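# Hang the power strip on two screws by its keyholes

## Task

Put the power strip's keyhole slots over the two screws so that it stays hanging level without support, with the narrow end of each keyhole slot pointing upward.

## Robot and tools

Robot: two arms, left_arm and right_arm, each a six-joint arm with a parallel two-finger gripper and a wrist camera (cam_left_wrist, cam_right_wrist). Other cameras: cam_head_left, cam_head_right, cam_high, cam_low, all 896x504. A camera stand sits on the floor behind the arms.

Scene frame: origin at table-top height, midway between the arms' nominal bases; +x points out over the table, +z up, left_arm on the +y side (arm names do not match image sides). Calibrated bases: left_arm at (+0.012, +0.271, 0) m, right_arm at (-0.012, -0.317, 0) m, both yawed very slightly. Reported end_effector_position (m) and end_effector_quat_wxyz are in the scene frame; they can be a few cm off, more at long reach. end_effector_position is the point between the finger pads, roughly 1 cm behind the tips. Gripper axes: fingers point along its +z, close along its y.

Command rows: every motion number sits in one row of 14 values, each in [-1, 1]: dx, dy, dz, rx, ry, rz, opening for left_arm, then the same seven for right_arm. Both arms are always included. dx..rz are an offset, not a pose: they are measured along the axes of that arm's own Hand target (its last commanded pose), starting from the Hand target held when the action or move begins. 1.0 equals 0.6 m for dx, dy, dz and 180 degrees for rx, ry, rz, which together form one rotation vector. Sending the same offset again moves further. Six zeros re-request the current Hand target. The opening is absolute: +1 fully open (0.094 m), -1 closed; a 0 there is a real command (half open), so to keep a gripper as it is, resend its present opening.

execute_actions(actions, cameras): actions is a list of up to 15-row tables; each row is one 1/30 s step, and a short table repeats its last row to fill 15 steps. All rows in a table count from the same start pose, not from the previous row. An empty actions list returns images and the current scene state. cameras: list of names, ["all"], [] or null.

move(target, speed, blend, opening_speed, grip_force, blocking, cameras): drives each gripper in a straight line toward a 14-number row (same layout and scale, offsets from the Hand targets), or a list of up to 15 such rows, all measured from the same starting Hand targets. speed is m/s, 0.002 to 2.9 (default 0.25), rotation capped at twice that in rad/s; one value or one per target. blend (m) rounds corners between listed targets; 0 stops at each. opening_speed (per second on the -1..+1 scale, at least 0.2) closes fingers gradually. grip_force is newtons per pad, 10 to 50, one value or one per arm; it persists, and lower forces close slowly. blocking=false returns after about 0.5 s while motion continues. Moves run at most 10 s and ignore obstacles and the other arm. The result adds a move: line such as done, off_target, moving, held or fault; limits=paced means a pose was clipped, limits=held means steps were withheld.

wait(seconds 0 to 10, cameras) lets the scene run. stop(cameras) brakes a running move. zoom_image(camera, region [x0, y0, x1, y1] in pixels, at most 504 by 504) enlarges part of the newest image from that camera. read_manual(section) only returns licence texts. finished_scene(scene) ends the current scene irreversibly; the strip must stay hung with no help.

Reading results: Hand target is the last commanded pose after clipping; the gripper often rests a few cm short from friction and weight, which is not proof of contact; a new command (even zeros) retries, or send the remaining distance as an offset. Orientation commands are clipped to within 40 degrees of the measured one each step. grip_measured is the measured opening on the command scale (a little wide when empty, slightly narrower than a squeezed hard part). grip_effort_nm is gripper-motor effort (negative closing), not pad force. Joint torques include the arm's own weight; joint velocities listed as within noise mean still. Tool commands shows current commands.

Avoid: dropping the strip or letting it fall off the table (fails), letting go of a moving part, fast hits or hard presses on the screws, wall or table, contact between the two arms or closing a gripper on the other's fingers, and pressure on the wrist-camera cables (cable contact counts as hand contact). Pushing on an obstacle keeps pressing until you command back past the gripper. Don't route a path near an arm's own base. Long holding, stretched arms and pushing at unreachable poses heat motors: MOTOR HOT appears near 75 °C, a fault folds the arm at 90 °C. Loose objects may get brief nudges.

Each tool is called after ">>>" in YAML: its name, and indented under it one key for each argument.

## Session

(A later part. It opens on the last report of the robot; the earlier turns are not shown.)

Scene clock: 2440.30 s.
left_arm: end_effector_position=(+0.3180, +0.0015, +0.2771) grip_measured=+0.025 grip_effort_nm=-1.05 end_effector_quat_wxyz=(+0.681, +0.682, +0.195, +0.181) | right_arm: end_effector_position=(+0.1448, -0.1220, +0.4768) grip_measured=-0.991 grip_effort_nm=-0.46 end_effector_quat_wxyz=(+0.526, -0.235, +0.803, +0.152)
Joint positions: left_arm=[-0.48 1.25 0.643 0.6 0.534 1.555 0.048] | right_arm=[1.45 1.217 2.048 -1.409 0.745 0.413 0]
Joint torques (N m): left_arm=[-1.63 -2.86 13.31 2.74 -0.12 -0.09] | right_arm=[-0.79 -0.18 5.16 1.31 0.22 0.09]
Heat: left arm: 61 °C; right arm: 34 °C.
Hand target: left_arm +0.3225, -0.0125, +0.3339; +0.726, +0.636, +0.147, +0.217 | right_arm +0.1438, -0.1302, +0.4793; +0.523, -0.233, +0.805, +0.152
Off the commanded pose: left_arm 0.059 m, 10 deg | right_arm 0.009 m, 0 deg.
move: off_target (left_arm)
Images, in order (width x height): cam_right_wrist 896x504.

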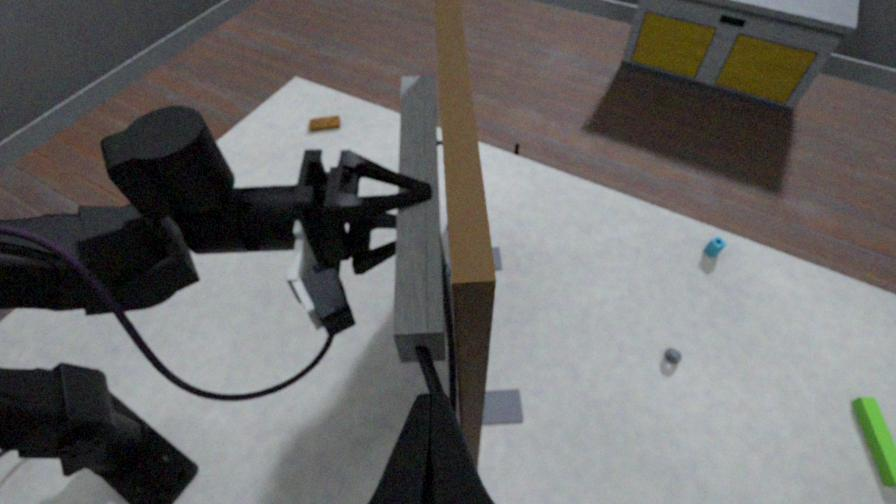

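>>> move:
  target:
    - [0.013,0.0545,-0.117,0,0,-0.02,-0.3,0,0,0,0,0,0,-1]
    - [-0.006,0.0082,-0.0778,0,0,0,-0.3,0,0,0,0,0,0,-1]
    - [-0.003,0,0,0,0,0,-0.3,0,0,0,0,0,0,-1]
  speed: 0.08
  blend: 0.01
  cameras: ["cam_right_wrist"]

>>> zoom_image:
  camera: "cam_right_wrist"
  region: [380, 220, 500, 370]

>>> zoom_image:
  camera: "cam_right_wrist"
  region: [380, 70, 500, 220]

Scene clock: 2450.60 s.
left_arm: end_effector_position=(+0.3174, -0.0006, +0.2761) grip_measured=+0.025 grip_effort_nm=-1.05 end_effector_quat_wxyz=(+0.680, +0.683, +0.195, +0.181) | right_arm: end_effector_position=(+0.1448, -0.1220, +0.4768) grip_measured=-0.991 grip_effort_nm=-0.46 end_effector_quat_wxyz=(+0.526, -0.235, +0.803, +0.152)
Joint positions: left_arm=[-0.488 1.253 0.644 0.598 0.528 1.558 0.048] | right_arm=[1.45 1.217 2.048 -1.409 0.745 0.413 0]
Joint torques (N m): left_arm=[-1.52 -3.22 13.05 2.77 -0.11 -0.1] | right_arm=[-0.66 -0.2 5.3 1.29 0.2 0.05]
Heat: left arm: 62 °C; right arm: 34 °C.
Hand target: left_arm +0.3209, -0.0135, +0.3337; +0.726, +0.636, +0.147, +0.217 | right_arm +0.1438, -0.1302, +0.4793; +0.523, -0.233, +0.805, +0.152
Off the commanded pose: left_arm 0.059 m, 10 deg | right_arm 0.009 m, 0 deg.
move: off_target (left_arm)
Images, in order (width x height): cam_right_wrist 896x504.

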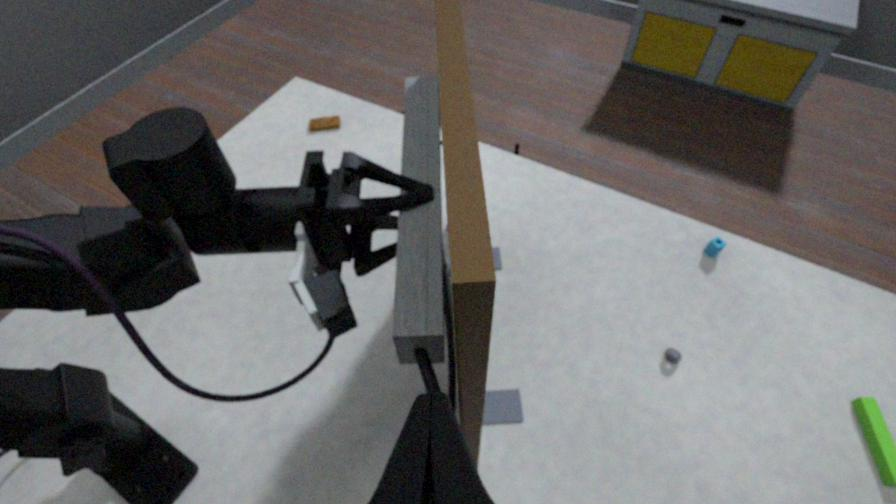

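Scaled by 3.360.

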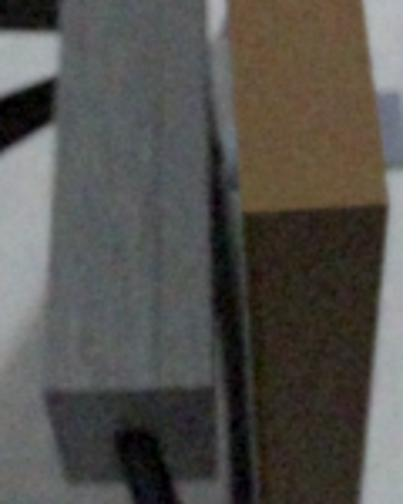

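Scaled by 3.360.

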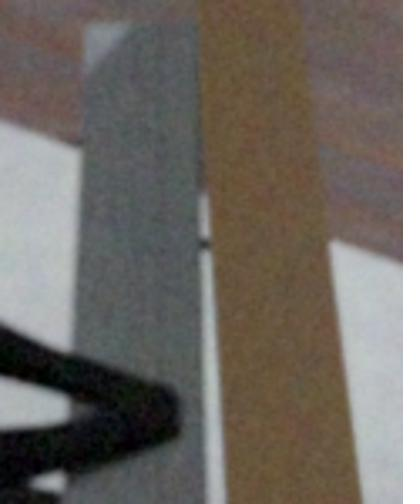

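>>> move:
  target:
    - [0.016,0.053,-0.117,0,0,-0.016,-0.3,0,0,0,0,0,0,-1]
    - [-0.003,0.0067,-0.0778,0,0,0.004,-0.3,0,0,0,0,0,0,-1]
    - [0,-0.0015,0,0,0,0.004,-0.3,0,0,0,0,0,0,-1]
  speed: 0.08
  blend: 0.01

>>> move:
  target:
    - [0.016,0.053,-0.117,0,0,-0.016,-0.3,0,0,0,0,0,0,-1]
    - [-0.003,0.0067,-0.0778,0,0,0.004,-0.3,0,0,0,0,0,0,-1]
    - [0,-0.0015,0,0,0,0.004,-0.3,0,0,0,0,0,0,-1]
  speed: 0.08
  blend: 0.01
  cameras: ["cam_right_wrist"]

>>> zoom_image:
  camera: "cam_right_wrist"
  region: [380, 220, 500, 370]

>>> zoom_image:
  camera: "cam_right_wrist"
  region: [380, 70, 500, 220]

Scene clock: 2469.17 s.
left_arm: end_effector_position=(+0.3175, -0.0013, +0.2760) grip_measured=+0.025 grip_effort_nm=-1.05 end_effector_quat_wxyz=(+0.680, +0.684, +0.190, +0.185) | right_arm: end_effector_position=(+0.1448, -0.1220, +0.4768) grip_measured=-0.991 grip_effort_nm=-0.46 end_effector_quat_wxyz=(+0.526, -0.235, +0.803, +0.152)
Joint positions: left_arm=[-0.489 1.256 0.644 0.602 0.528 1.57 0.048] | right_arm=[1.45 1.217 2.048 -1.409 0.745 0.413 0]
Joint torques (N m): left_arm=[-1.37 -3.3 13.03 2.76 -0.12 -0.1] | right_arm=[-0.83 -0.25 5.23 1.31 0.21 0.11]
Heat: left arm: 64 °C; right arm: 34 °C.
Hand target: left_arm +0.3210, -0.0135, +0.3329; +0.724, +0.637, +0.143, +0.222 | right_arm +0.1438, -0.1302, +0.4793; +0.523, -0.233, +0.805, +0.152
Off the commanded pose: left_arm 0.058 m, 10 deg | right_arm 0.009 m, 0 deg.
move: off_target (left_arm)

Scene clock: 2471.83 s.
left_arm: end_effector_position=(+0.3203, -0.0035, +0.2752) grip_measured=+0.025 grip_effort_nm=-1.05 end_effector_quat_wxyz=(+0.677, +0.685, +0.188, +0.192) | right_arm: end_effector_position=(+0.1448, -0.1220, +0.4768) grip_measured=-0.991 grip_effort_nm=-0.46 end_effector_quat_wxyz=(+0.526, -0.235, +0.803, +0.152)
Joint positions: left_arm=[-0.497 1.27 0.65 0.61 0.512 1.583 0.048] | right_arm=[1.45 1.217 2.048 -1.409 0.745 0.413 0]
Joint torques (N m): left_arm=[-0.77 -3.93 12.51 2.75 0.06 -0.09] | right_arm=[-0.8 -0.29 5.29 1.33 0.24 0.11]
Heat: left arm: 63 °C; right arm: 34 °C.
Hand target: left_arm +0.3212, -0.0136, +0.3320; +0.723, +0.638, +0.139, +0.226 | right_arm +0.1438, -0.1302, +0.4793; +0.523, -0.233, +0.805, +0.152
Off the commanded pose: left_arm 0.058 m, 10 deg | right_arm 0.009 m, 0 deg.
move: off_target (left_arm)
Images, in order (width x height): cam_right_wrist 896x504.

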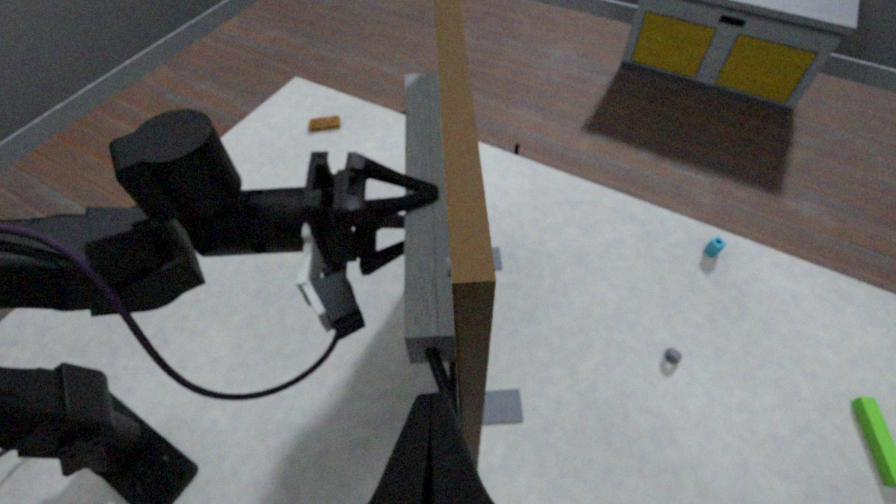

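Scaled by 3.360.

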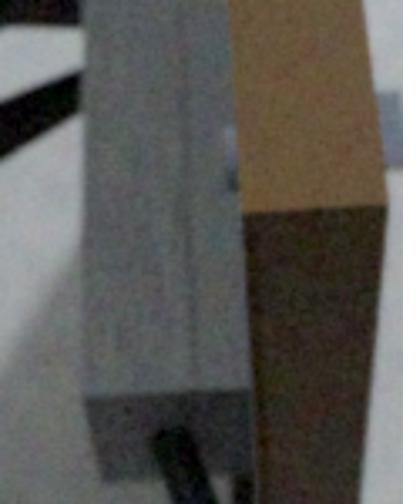

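Scaled by 3.360.

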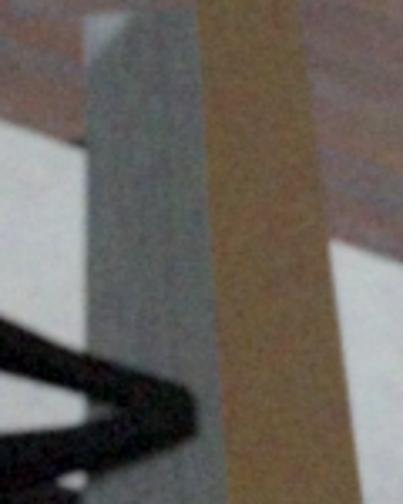

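>>> move:
  target:
    - [0,-0.012,-0.008,0,0,0,-0.3,0,0,0,0,0,0,-1]
    - [0,-0.03,-0.009,0,0,0,-0.3,0,0,0,0,0,0,-1]
  speed: 0.03
  blend: 0.005
  cameras: ["cam_right_wrist"]

>>> zoom_image:
  camera: "cam_right_wrist"
  region: [380, 70, 500, 370]

Scene clock: 2481.67 s.
left_arm: end_effector_position=(+0.3218, -0.0036, +0.2748) grip_measured=+0.025 grip_effort_nm=-1.05 end_effector_quat_wxyz=(+0.683, +0.680, +0.183, +0.197) | right_arm: end_effector_position=(+0.1448, -0.1220, +0.4768) grip_measured=-0.991 grip_effort_nm=-0.46 end_effector_quat_wxyz=(+0.526, -0.235, +0.803, +0.152)
Joint positions: left_arm=[-0.494 1.285 0.639 0.656 0.515 1.583 0.048] | right_arm=[1.45 1.217 2.048 -1.409 0.745 0.413 0]
Joint torques (N m): left_arm=[-0.47 -2.85 9.03 3.06 0.11 -0.04] | right_arm=[-0.73 -0.23 5.38 1.31 0.18 0.08]
Heat: left arm: 64 °C; right arm: 34 °C.
Hand target: left_arm +0.3212, -0.0105, +0.3134; +0.723, +0.638, +0.139, +0.226 | right_arm +0.1438, -0.1302, +0.4793; +0.523, -0.233, +0.805, +0.152
Off the commanded pose: left_arm 0.039 m, 9 deg | right_arm 0.009 m, 0 deg.
move: off_target (left_arm); blend cut to 0.0036 m at target 1
Images, in order (width x height): cam_right_wrist 896x504.

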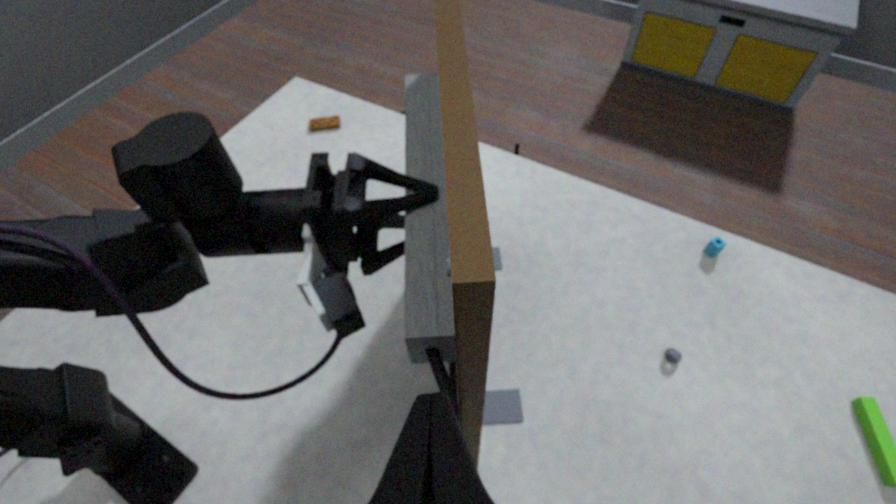

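Scaled by 1.680.

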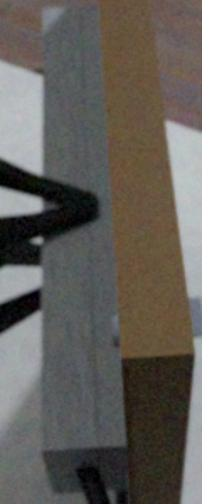

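>>> move:
  target:
    - [0,-0.025,0,0,0,0,-0.3,0,0,0,0,0,0,-1]
  speed: 0.03

Scene clock: 2485.30 s.
left_arm: end_effector_position=(+0.3215, -0.0029, +0.2743) grip_measured=+0.025 grip_effort_nm=-1.05 end_effector_quat_wxyz=(+0.698, +0.665, +0.172, +0.199) | right_arm: end_effector_position=(+0.1448, -0.1220, +0.4768) grip_measured=-0.991 grip_effort_nm=-0.46 end_effector_quat_wxyz=(+0.526, -0.235, +0.803, +0.152)
Joint positions: left_arm=[-0.485 1.316 0.606 0.774 0.536 1.563 0.048] | right_arm=[1.45 1.217 2.048 -1.409 0.745 0.413 0]
Joint torques (N m): left_arm=[-1.25 -1.88 9.25 2.63 -0.15 0.14] | right_arm=[-0.73 -0.29 5.24 1.31 0.18 0.08]
Heat: left arm: 63 °C; right arm: 34 °C.
Hand target: left_arm +0.3234, -0.0117, +0.2987; +0.723, +0.638, +0.139, +0.226 | right_arm +0.1438, -0.1302, +0.4793; +0.523, -0.233, +0.805, +0.152
Off the commanded pose: left_arm 0.026 m, 6 deg | right_arm 0.009 m, 0 deg.
move: off_target (left_arm)

>>> move:
  target:
    - [0,-0.02,-0.004,0,0,0,-0.3,0,0,0,0,0,0,-1]
  speed: 0.03
  cameras: ["cam_right_wrist","cam_low"]

>>> zoom_image:
  camera: "cam_right_wrist"
  region: [340, 70, 500, 370]

>>> zoom_image:
  camera: "cam_low"
  region: [420, 140, 500, 220]

Scene clock: 2492.17 s.
left_arm: end_effector_position=(+0.3214, -0.0027, +0.2733) grip_measured=+0.025 grip_effort_nm=-1.05 end_effector_quat_wxyz=(+0.710, +0.654, +0.164, +0.202) | right_arm: end_effector_position=(+0.1448, -0.1220, +0.4768) grip_measured=-0.991 grip_effort_nm=-0.46 end_effector_quat_wxyz=(+0.526, -0.235, +0.803, +0.152)
Joint positions: left_arm=[-0.48 1.346 0.581 0.871 0.548 1.547 0.048] | right_arm=[1.45 1.217 2.048 -1.409 0.745 0.413 0]
Joint torques (N m): left_arm=[-1.29 -1.59 8.53 2.26 -0.26 0.31] | right_arm=[-0.83 -0.16 5.39 1.31 0.21 0.08]
Heat: left arm: 62 °C; right arm: 34 °C.
Hand target: left_arm +0.3241, -0.0107, +0.2865; +0.723, +0.638, +0.139, +0.226 | right_arm +0.1438, -0.1302, +0.4793; +0.523, -0.233, +0.805, +0.152
Off the commanded pose: left_arm 0.016 m, 5 deg | right_arm 0.009 m, 0 deg.
move: off_target (left_arm)
Images, in order (width x height): cam_low 896x504, cam_right_wrist 896x504.

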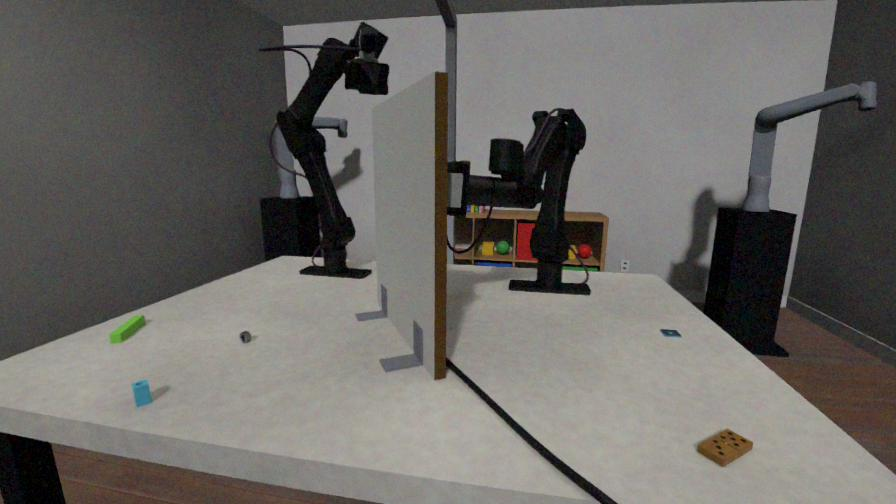

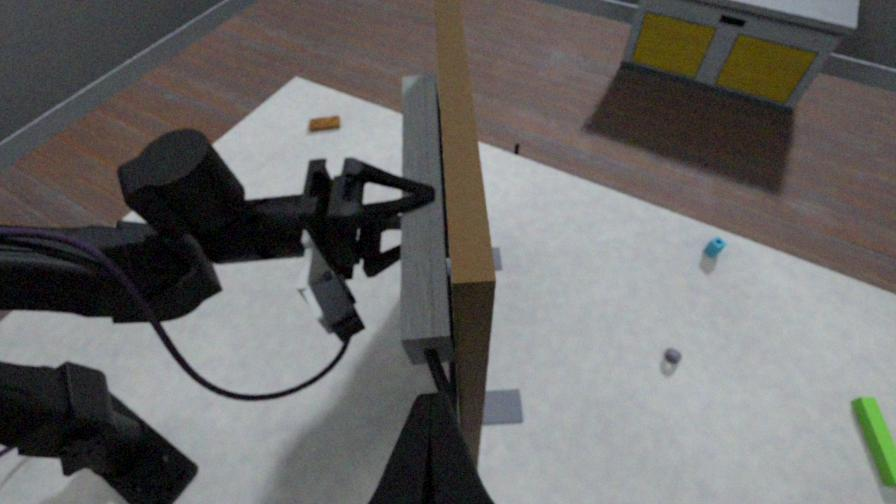

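Scaled by 1.680.

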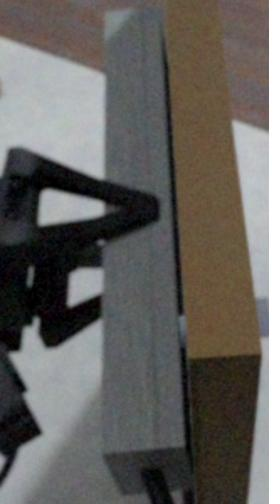

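Scaled by 6.300.

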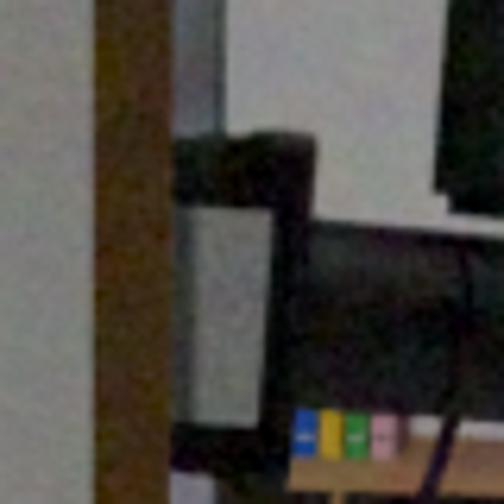

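>>> move:
  target:
    - [0,0.0,0,0.05,0,0,-0.3,0,0,0,0,0,0,-1]
  speed: 0.05
  cameras: ["cam_low"]

>>> zoom_image:
  camera: "cam_low"
  region: [420, 140, 500, 220]

Scene clock: 2501.23 s.
left_arm: end_effector_position=(+0.3215, -0.0034, +0.2730) grip_measured=+0.025 grip_effort_nm=-1.05 end_effector_quat_wxyz=(+0.677, +0.689, +0.169, +0.197) | right_arm: end_effector_position=(+0.1448, -0.1220, +0.4768) grip_measured=-0.991 grip_effort_nm=-0.46 end_effector_quat_wxyz=(+0.526, -0.235, +0.803, +0.152)
Joint positions: left_arm=[-0.481 1.288 0.65 0.631 0.547 1.616 0.048] | right_arm=[1.45 1.217 2.048 -1.409 0.745 0.413 0]
Joint torques (N m): left_arm=[-1.37 -4.08 11.55 0.95 -0.33 0.53] | right_arm=[-0.73 -0.28 5.27 1.34 0.2 0.08]
Heat: left arm: 61 °C; right arm: 34 °C.
Hand target: left_arm +0.3240, -0.0107, +0.2865; +0.671, +0.693, +0.156, +0.214 | right_arm +0.1438, -0.1302, +0.4793; +0.523, -0.233, +0.805, +0.152
Off the commanded pose: left_arm 0.016 m, 3 deg | right_arm 0.009 m, 0 deg.
move: off_target (left_arm)
Images, in order (width x height): cam_low 896x504.

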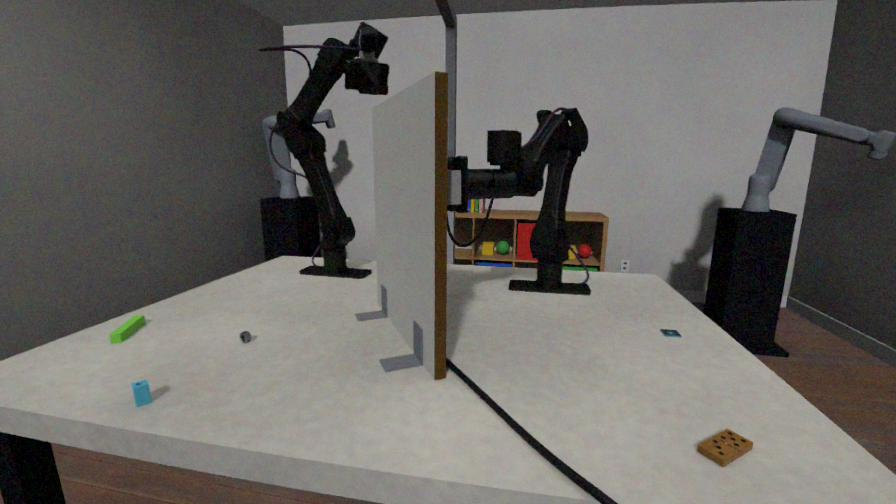

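Scaled by 6.300.

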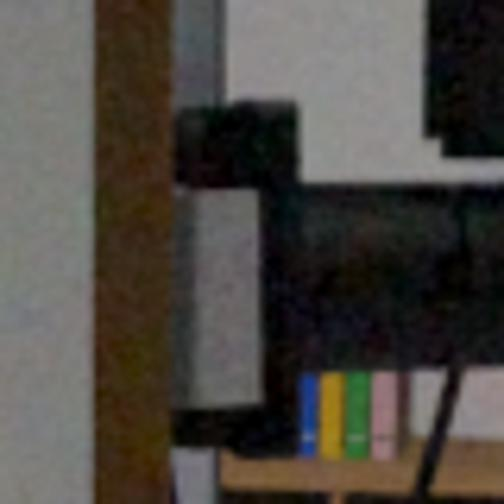

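>>> move:
  target:
    - [0,-0.03,-0.004,0,0,0,-0.3,0,0,0,0,0,0,-1]
  speed: 0.03
  cameras: ["cam_low"]

>>> zoom_image:
  camera: "cam_low"
  region: [420, 140, 500, 220]

Scene clock: 2507.37 s.
left_arm: end_effector_position=(+0.3215, -0.0034, +0.2730) grip_measured=+0.025 grip_effort_nm=-1.05 end_effector_quat_wxyz=(+0.677, +0.689, +0.169, +0.197) | right_arm: end_effector_position=(+0.1448, -0.1220, +0.4768) grip_measured=-0.991 grip_effort_nm=-0.46 end_effector_quat_wxyz=(+0.526, -0.235, +0.803, +0.152)
Joint positions: left_arm=[-0.481 1.288 0.65 0.631 0.547 1.617 0.048] | right_arm=[1.45 1.217 2.048 -1.409 0.745 0.413 0]
Joint torques (N m): left_arm=[-0.59 -2.4 7.13 1.73 -0.22 0.56] | right_arm=[-0.8 -0.29 5.29 1.36 0.22 0.06]
Heat: left arm: 61 °C; right arm: 34 °C.
Hand target: left_arm +0.3241, -0.0077, +0.2686; +0.671, +0.693, +0.156, +0.215 | right_arm +0.1438, -0.1302, +0.4793; +0.523, -0.233, +0.805, +0.152
Off the commanded pose: left_arm 0.007 m, 3 deg | right_arm 0.009 m, 0 deg.
move: off_target (left_arm)
Images, in order (width x height): cam_low 896x504.

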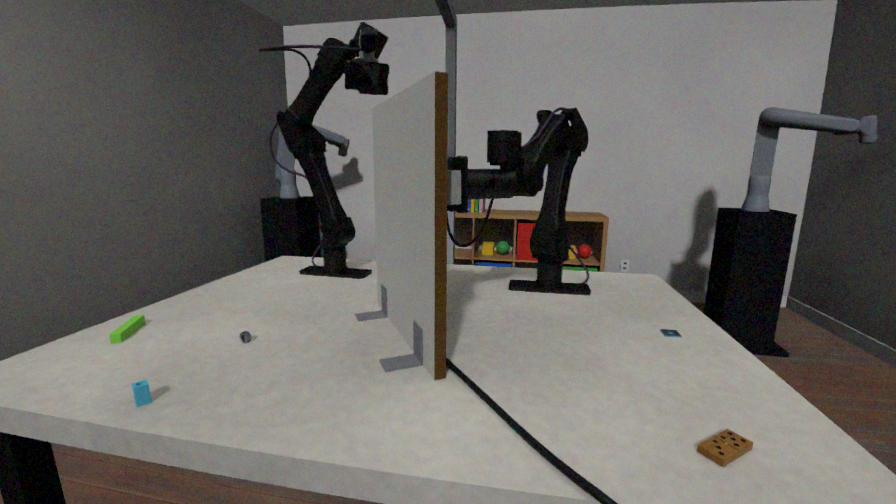

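Scaled by 6.300.

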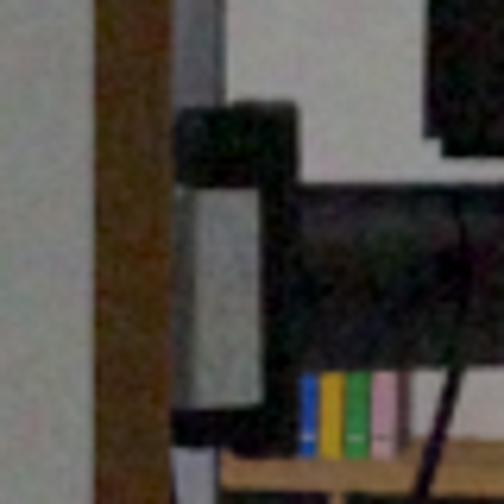

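>>> move:
  target:
    - [0,-0.025,0,0,0,0,-0.3,0,0,0,0,0,0,-1]
  speed: 0.03

>>> move:
  target:
    - [0,-0.025,0,0,0,0,-0.3,0,0,0,0,0,0,-1]
  speed: 0.03
  cameras: ["cam_right_wrist","cam_low"]

>>> zoom_image:
  camera: "cam_low"
  region: [420, 140, 500, 220]

Scene clock: 2513.70 s.
left_arm: end_effector_position=(+0.3216, -0.0036, +0.2713) grip_measured=+0.025 grip_effort_nm=-1.05 end_effector_quat_wxyz=(+0.688, +0.678, +0.162, +0.204) | right_arm: end_effector_position=(+0.1448, -0.1220, +0.4768) grip_measured=-0.991 grip_effort_nm=-0.46 end_effector_quat_wxyz=(+0.526, -0.235, +0.803, +0.152)
Joint positions: left_arm=[-0.481 1.311 0.62 0.725 0.548 1.606 0.048] | right_arm=[1.45 1.217 2.048 -1.409 0.745 0.413 0]
Joint torques (N m): left_arm=[-0.24 -1.77 6.15 1.5 -0.2 0.68] | right_arm=[-0.81 -0.21 5.33 1.31 0.2 0.08]
Heat: left arm: 61 °C; right arm: 34 °C.
Hand target: left_arm +0.3252, -0.0069, +0.2537; +0.671, +0.693, +0.156, +0.215 | right_arm +0.1438, -0.1302, +0.4793; +0.523, -0.233, +0.805, +0.152
Off the commanded pose: left_arm 0.018 m, 3 deg | right_arm 0.009 m, 0 deg.
move: off_target (left_arm)

Scene clock: 2514.77 s.
left_arm: end_effector_position=(+0.3212, -0.0033, +0.2612) grip_measured=+0.025 grip_effort_nm=-1.05 end_effector_quat_wxyz=(+0.689, +0.675, +0.145, +0.220) | right_arm: end_effector_position=(+0.1448, -0.1220, +0.4768) grip_measured=-0.991 grip_effort_nm=-0.46 end_effector_quat_wxyz=(+0.526, -0.235, +0.803, +0.152)
Joint positions: left_arm=[-0.48 1.346 0.578 0.823 0.552 1.639 0.048] | right_arm=[1.45 1.217 2.048 -1.409 0.745 0.413 0]
Joint torques (N m): left_arm=[0.06 -1.61 5.91 1.27 -0.19 0.31] | right_arm=[-0.76 -0.23 5.29 1.31 0.23 0.11]
Heat: left arm: 60 °C; right arm: 34 °C.
Hand target: left_arm +0.3263, -0.0061, +0.2387; +0.671, +0.693, +0.156, +0.215 | right_arm +0.1438, -0.1302, +0.4793; +0.523, -0.233, +0.805, +0.152
Off the commanded pose: left_arm 0.023 m, 3 deg | right_arm 0.009 m, 0 deg.
move: off_target (left_arm)
Images, in order (width x height): cam_low 896x504, cam_right_wrist 896x504.

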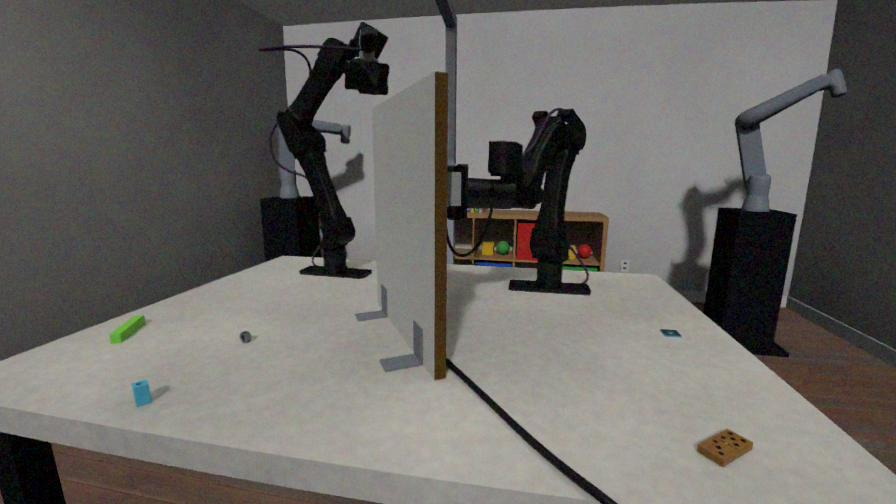

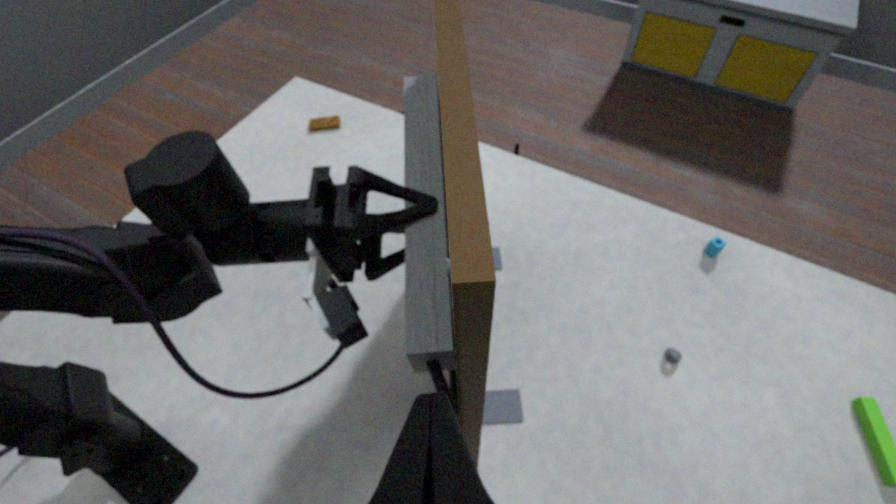

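Scaled by 6.300.

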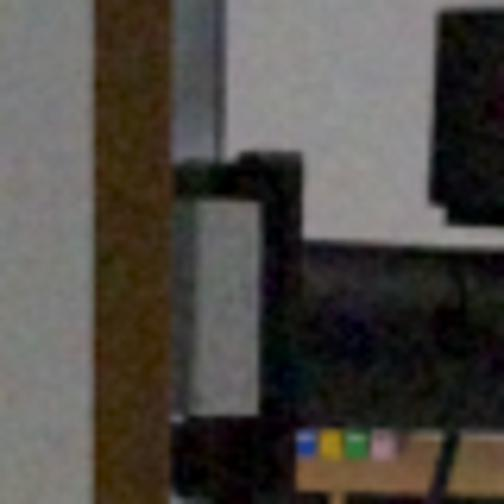

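>>> move:
  target:
    - [0,0,0,0,0,-0.03,-0.3,0,0,0,0,0,0,-1]
  speed: 0.05
  cameras: ["cam_right_wrist","cam_low"]

>>> zoom_image:
  camera: "cam_low"
  region: [420, 140, 500, 220]

>>> zoom_image:
  camera: "cam_right_wrist"
  region: [340, 70, 500, 370]

Scene clock: 2524.57 s.
left_arm: end_effector_position=(+0.3212, -0.0033, +0.2609) grip_measured=+0.025 grip_effort_nm=-1.05 end_effector_quat_wxyz=(+0.691, +0.673, +0.151, +0.214) | right_arm: end_effector_position=(+0.1448, -0.1220, +0.4768) grip_measured=-0.991 grip_effort_nm=-0.46 end_effector_quat_wxyz=(+0.526, -0.235, +0.803, +0.152)
Joint positions: left_arm=[-0.48 1.348 0.577 0.827 0.552 1.62 0.048] | right_arm=[1.45 1.217 2.048 -1.409 0.745 0.413 0]
Joint torques (N m): left_arm=[-0.02 -1.76 5.96 1.24 -0.23 -0.6] | right_arm=[-0.73 -0.27 5.31 1.32 0.2 0.08]
Heat: left arm: 59 °C; right arm: 34 °C.
Hand target: left_arm +0.3263, -0.0061, +0.2387; +0.680, +0.685, +0.189, +0.183 | right_arm +0.1438, -0.1302, +0.4793; +0.523, -0.233, +0.805, +0.152
Off the commanded pose: left_arm 0.023 m, 6 deg | right_arm 0.009 m, 0 deg.
move: off_target (left_arm)
Images, in order (width x height): cam_low 896x504, cam_right_wrist 896x504.

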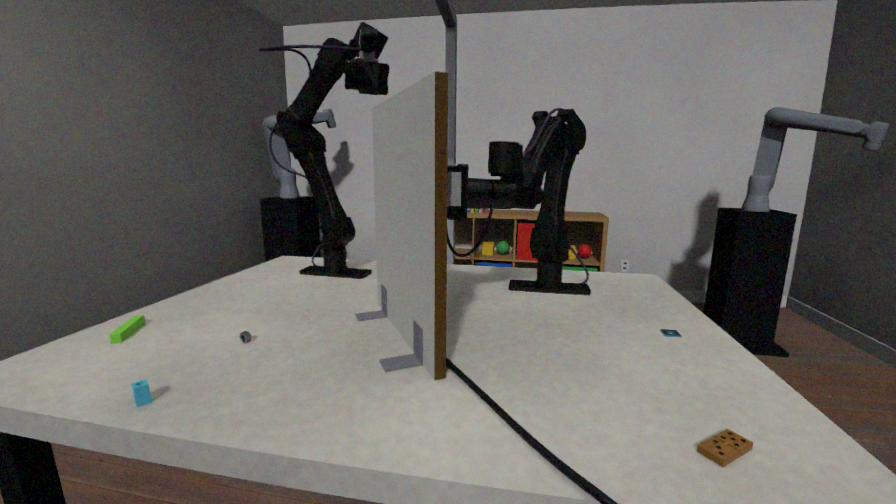

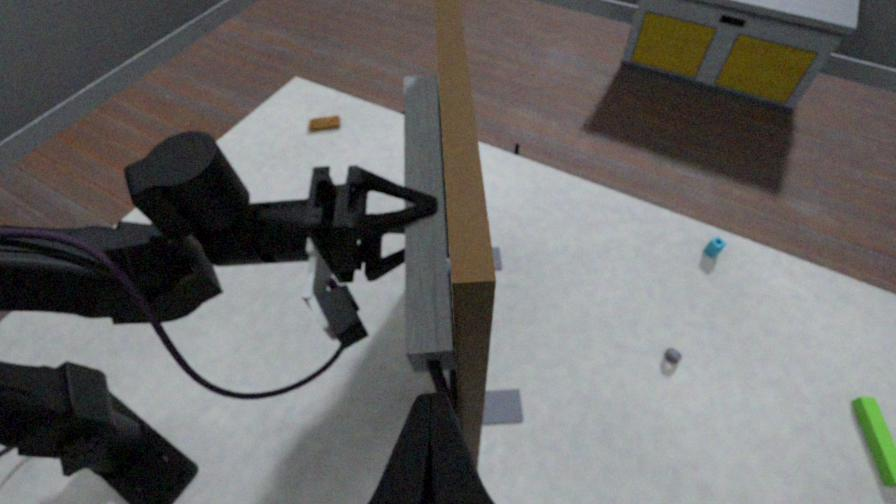

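Scaled by 6.300.

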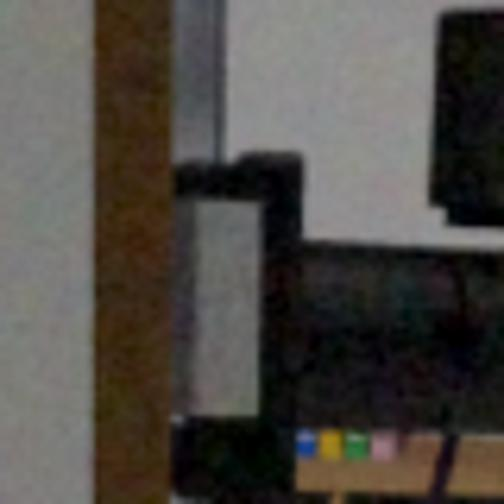

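Scaled by 1.680.

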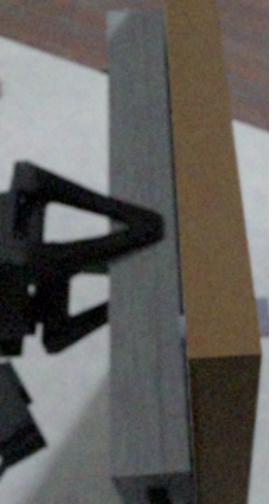

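>>> move:
  target:
    - [0,0,0,0,0,-0.02,-0.3,0,0,0,0,0,0,-1]
  speed: 0.05

>>> move:
  target:
    - [0,0,0,0,0,-0.02,-0.3,0,0,0,0,0,0,-1]
  speed: 0.05

Scene clock: 2529.80 s.
left_arm: end_effector_position=(+0.3211, -0.0033, +0.2619) grip_measured=+0.025 grip_effort_nm=-1.05 end_effector_quat_wxyz=(+0.693, +0.672, +0.152, +0.212) | right_arm: end_effector_position=(+0.1448, -0.1220, +0.4768) grip_measured=-0.991 grip_effort_nm=-0.46 end_effector_quat_wxyz=(+0.526, -0.235, +0.803, +0.152)
Joint positions: left_arm=[-0.48 1.348 0.577 0.832 0.552 1.613 0.048] | right_arm=[1.45 1.217 2.048 -1.409 0.745 0.413 0]
Joint torques (N m): left_arm=[-0.2 -1.87 6.05 1.18 -0.26 -1.22] | right_arm=[-0.75 -0.13 5.38 1.31 0.2 0.07]
Heat: left arm: 59 °C; right arm: 34 °C.
Hand target: left_arm +0.3263, -0.0061, +0.2387; +0.685, +0.678, +0.210, +0.161 | right_arm +0.1438, -0.1302, +0.4793; +0.523, -0.233, +0.805, +0.152
Off the commanded pose: left_arm 0.024 m, 9 deg | right_arm 0.009 m, 0 deg.
move: off_target (left_arm)

Scene clock: 2531.00 s.
left_arm: end_effector_position=(+0.3209, -0.0032, +0.2616) grip_measured=+0.025 grip_effort_nm=-1.05 end_effector_quat_wxyz=(+0.694, +0.671, +0.155, +0.210) | right_arm: end_effector_position=(+0.1448, -0.1220, +0.4768) grip_measured=-0.991 grip_effort_nm=-0.46 end_effector_quat_wxyz=(+0.526, -0.235, +0.803, +0.152)
Joint positions: left_arm=[-0.48 1.348 0.575 0.834 0.552 1.606 0.048] | right_arm=[1.45 1.217 2.048 -1.409 0.745 0.413 0]
Joint torques (N m): left_arm=[-0.25 -1.94 6.06 1.15 -0.29 -1.84] | right_arm=[-0.79 -0.27 5.29 1.31 0.19 0.09]
Heat: left arm: 58 °C; right arm: 34 °C.
Hand target: left_arm +0.3263, -0.0061, +0.2387; +0.690, +0.671, +0.232, +0.140 | right_arm +0.1438, -0.1302, +0.4793; +0.523, -0.233, +0.805, +0.152
Off the commanded pose: left_arm 0.024 m, 12 deg | right_arm 0.009 m, 0 deg.
move: off_target (left_arm)

>>> move:
  target:
    - [0.02,0,0.008,0,0,0,-0.3,0,0,0,0,0,0,-1]
    - [-0.02,0,0.008,0,0,0,-0.3,0,0,0,0,0,0,-1]
    - [0,0,0,0,0,0,-0.3,0,0,0,0,0,0,-1]
  speed: 0.04
  cameras: ["cam_right_wrist","cam_low"]

>>> zoom_image:
  camera: "cam_low"
  region: [420, 140, 500, 220]

>>> zoom_image:
  camera: "cam_right_wrist"
  region: [340, 70, 500, 370]

Scene clock: 2544.80 s.
left_arm: end_effector_position=(+0.3211, -0.0036, +0.2612) grip_measured=+0.026 grip_effort_nm=-1.05 end_effector_quat_wxyz=(+0.701, +0.661, +0.162, +0.211) | right_arm: end_effector_position=(+0.1448, -0.1220, +0.4768) grip_measured=-0.991 grip_effort_nm=-0.46 end_effector_quat_wxyz=(+0.526, -0.235, +0.803, +0.152)
Joint positions: left_arm=[-0.489 1.362 0.558 0.888 0.53 1.579 0.048] | right_arm=[1.45 1.217 2.048 -1.409 0.745 0.413 0]
Joint torques (N m): left_arm=[0.35 -2.66 6.8 0.75 -0.08 -1.59] | right_arm=[-0.81 -0.2 5.27 1.28 0.19 0.08]
Heat: left arm: 57 °C; right arm: 34 °C.
Hand target: left_arm +0.3263, -0.0061, +0.2387; +0.690, +0.671, +0.231, +0.140 | right_arm +0.1438, -0.1302, +0.4793; +0.523, -0.233, +0.805, +0.152
Off the commanded pose: left_arm 0.023 m, 11 deg | right_arm 0.009 m, 0 deg.
move: off_target (left_arm)
Images, in order (width x height): cam_low 896x504, cam_right_wrist 896x504.

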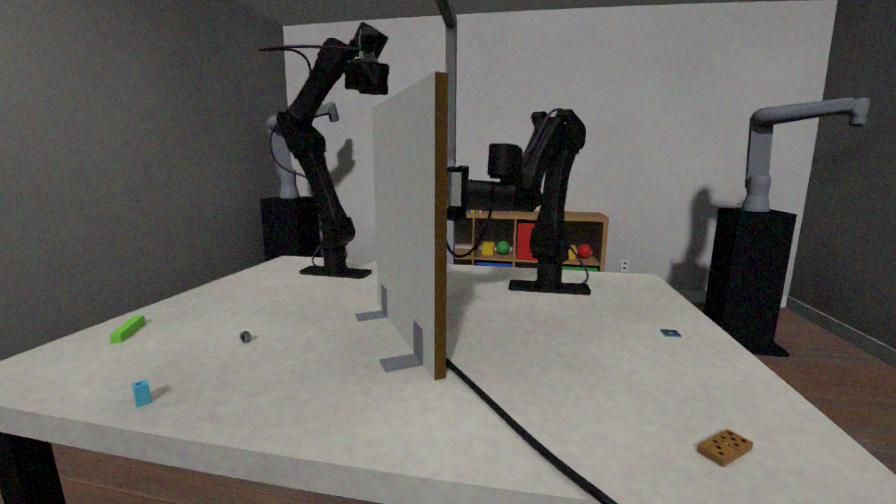

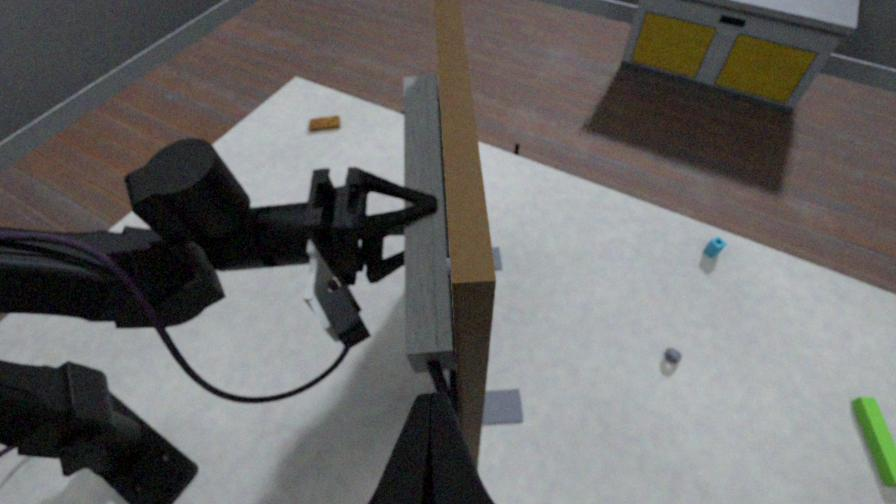

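Scaled by 6.300.

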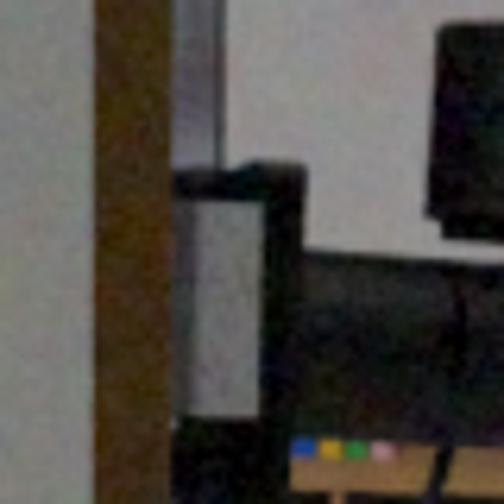

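Scaled by 1.680.

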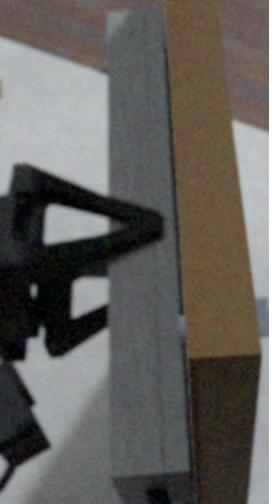

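>>> move:
  target:
    - [0,0.02,0.005,0.03,0,0.025,-0.3,0,0,0,0,0,0,-1]
    - [0,0.06,0.01,0.03,0,0.035,-0.3,0,0,0,0,0,0,-1]
  speed: 0.04
  blend: 0.01
  cameras: ["cam_right_wrist","cam_low"]

>>> zoom_image:
  camera: "cam_low"
  region: [420, 140, 500, 220]

>>> zoom_image:
  camera: "cam_right_wrist"
  region: [340, 70, 500, 370]

Scene clock: 2561.03 s.
left_arm: end_effector_position=(+0.3200, -0.0035, +0.2606) grip_measured=+0.026 grip_effort_nm=-1.05 end_effector_quat_wxyz=(+0.652, +0.718, +0.182, +0.162) | right_arm: end_effector_position=(+0.1448, -0.1220, +0.4768) grip_measured=-0.991 grip_effort_nm=-0.46 end_effector_quat_wxyz=(+0.526, -0.235, +0.803, +0.152)
Joint positions: left_arm=[-0.466 1.282 0.696 0.469 0.593 1.631 0.048] | right_arm=[1.45 1.217 2.048 -1.409 0.745 0.413 0]
Joint torques (N m): left_arm=[-0.59 -2.32 13.12 1.04 -0.49 -0.3] | right_arm=[-0.65 -0.17 5.37 1.34 0.21 0.08]
Heat: left arm: 57 °C; right arm: 34 °C.
Hand target: left_arm +0.3335, -0.0091, +0.2743; +0.649, +0.715, +0.201, +0.166 | right_arm +0.1438, -0.1302, +0.4793; +0.523, -0.233, +0.805, +0.152
Off the commanded pose: left_arm 0.020 m, 2 deg | right_arm 0.009 m, 0 deg.
move: off_target (left_arm)
Images, in order (width x height): cam_low 896x504, cam_right_wrist 896x504.

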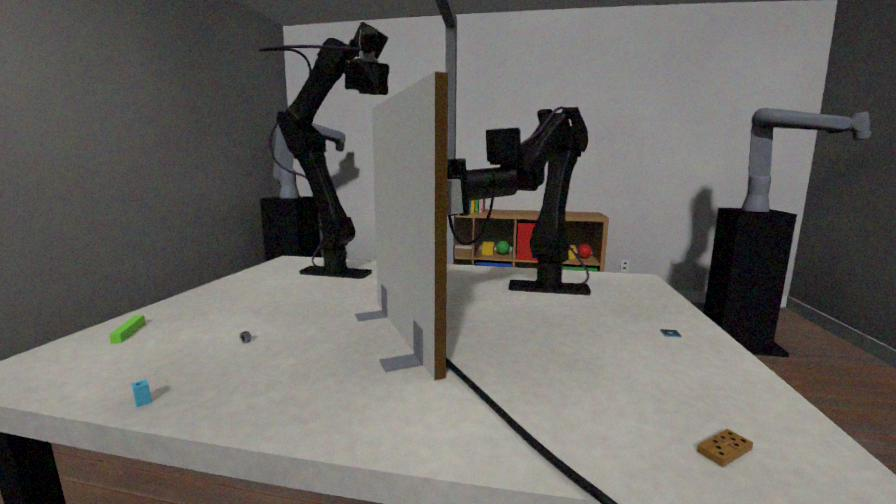

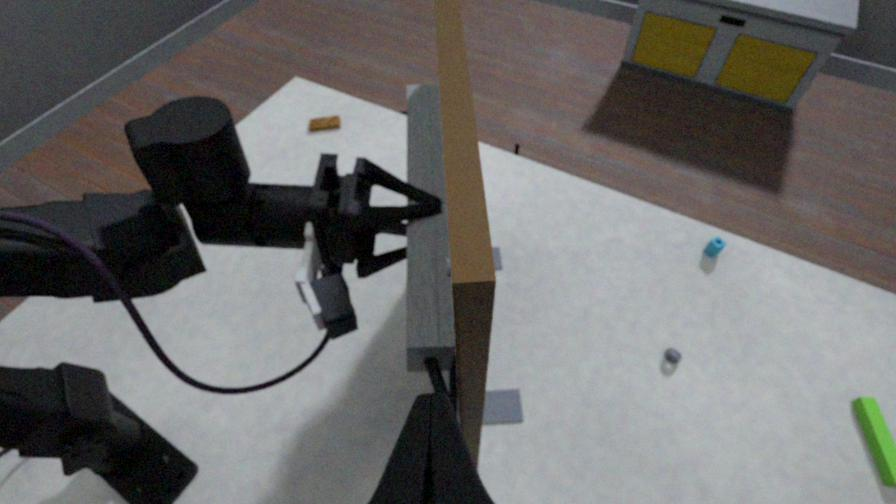

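Scaled by 6.300.

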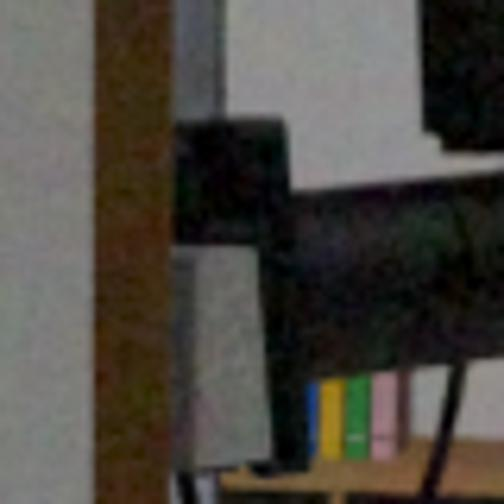

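Scaled by 1.680.

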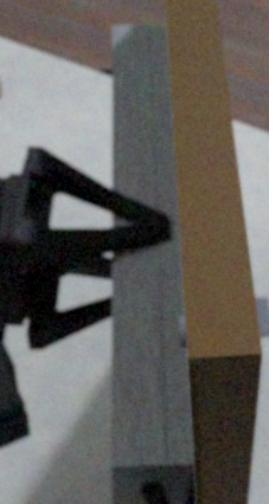

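>>> move:
  target:
    - [0,0,0.0,-0.03,0,0,-0.3,0,0,0,0,0,0,-1]
  speed: 0.04
  cameras: ["cam_right_wrist","cam_low"]

>>> zoom_image:
  camera: "cam_low"
  region: [420, 140, 500, 220]

>>> zoom_image:
  camera: "cam_right_wrist"
  region: [340, 70, 500, 370]

Scene clock: 2568.80 s.
left_arm: end_effector_position=(+0.3209, -0.0041, +0.2608) grip_measured=+0.026 grip_effort_nm=-1.05 end_effector_quat_wxyz=(+0.665, +0.707, +0.176, +0.164) | right_arm: end_effector_position=(+0.1448, -0.1220, +0.4768) grip_measured=-0.991 grip_effort_nm=-0.46 end_effector_quat_wxyz=(+0.526, -0.235, +0.803, +0.152)
Joint positions: left_arm=[-0.463 1.3 0.672 0.553 0.602 1.612 0.048] | right_arm=[1.45 1.217 2.048 -1.409 0.745 0.413 0]
Joint torques (N m): left_arm=[-0.72 -1.54 9.05 2.35 -0.56 -0.68] | right_arm=[-0.69 -0.14 5.38 1.33 0.2 0.06]
Heat: left arm: 58 °C; right arm: 34 °C.
Hand target: left_arm +0.3335, -0.0091, +0.2743; +0.682, +0.683, +0.193, +0.175 | right_arm +0.1438, -0.1302, +0.4793; +0.523, -0.233, +0.805, +0.152
Off the commanded pose: left_arm 0.019 m, 4 deg | right_arm 0.009 m, 0 deg.
move: off_target (left_arm)
Images, in order (width x height): cam_low 896x504, cam_right_wrist 896x504.

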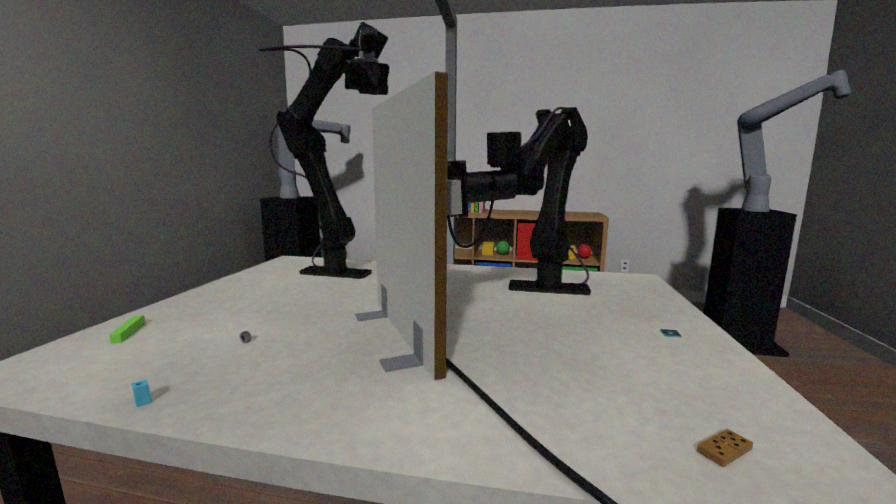

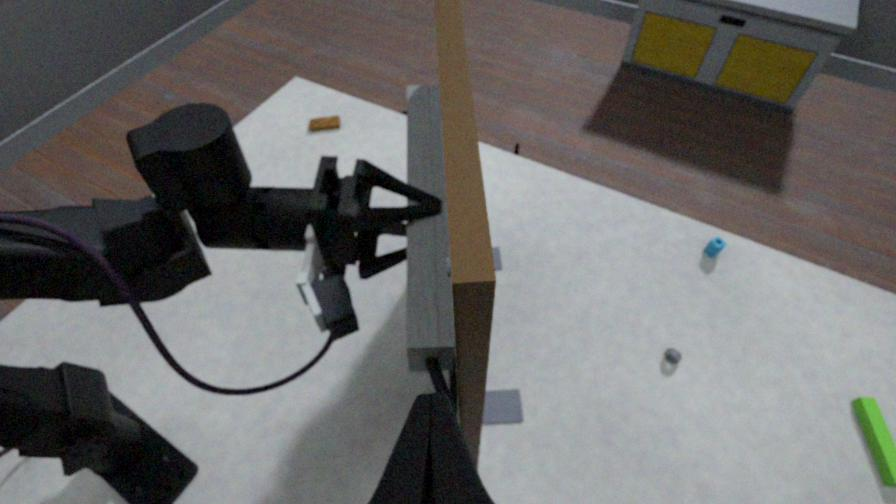

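Scaled by 6.300.

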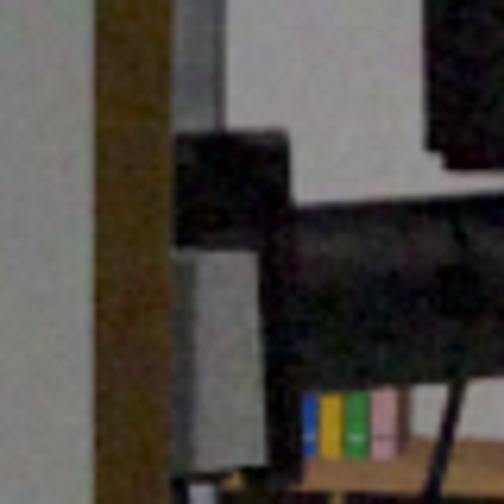

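Scaled by 1.680.

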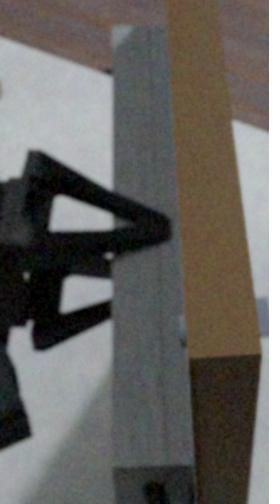

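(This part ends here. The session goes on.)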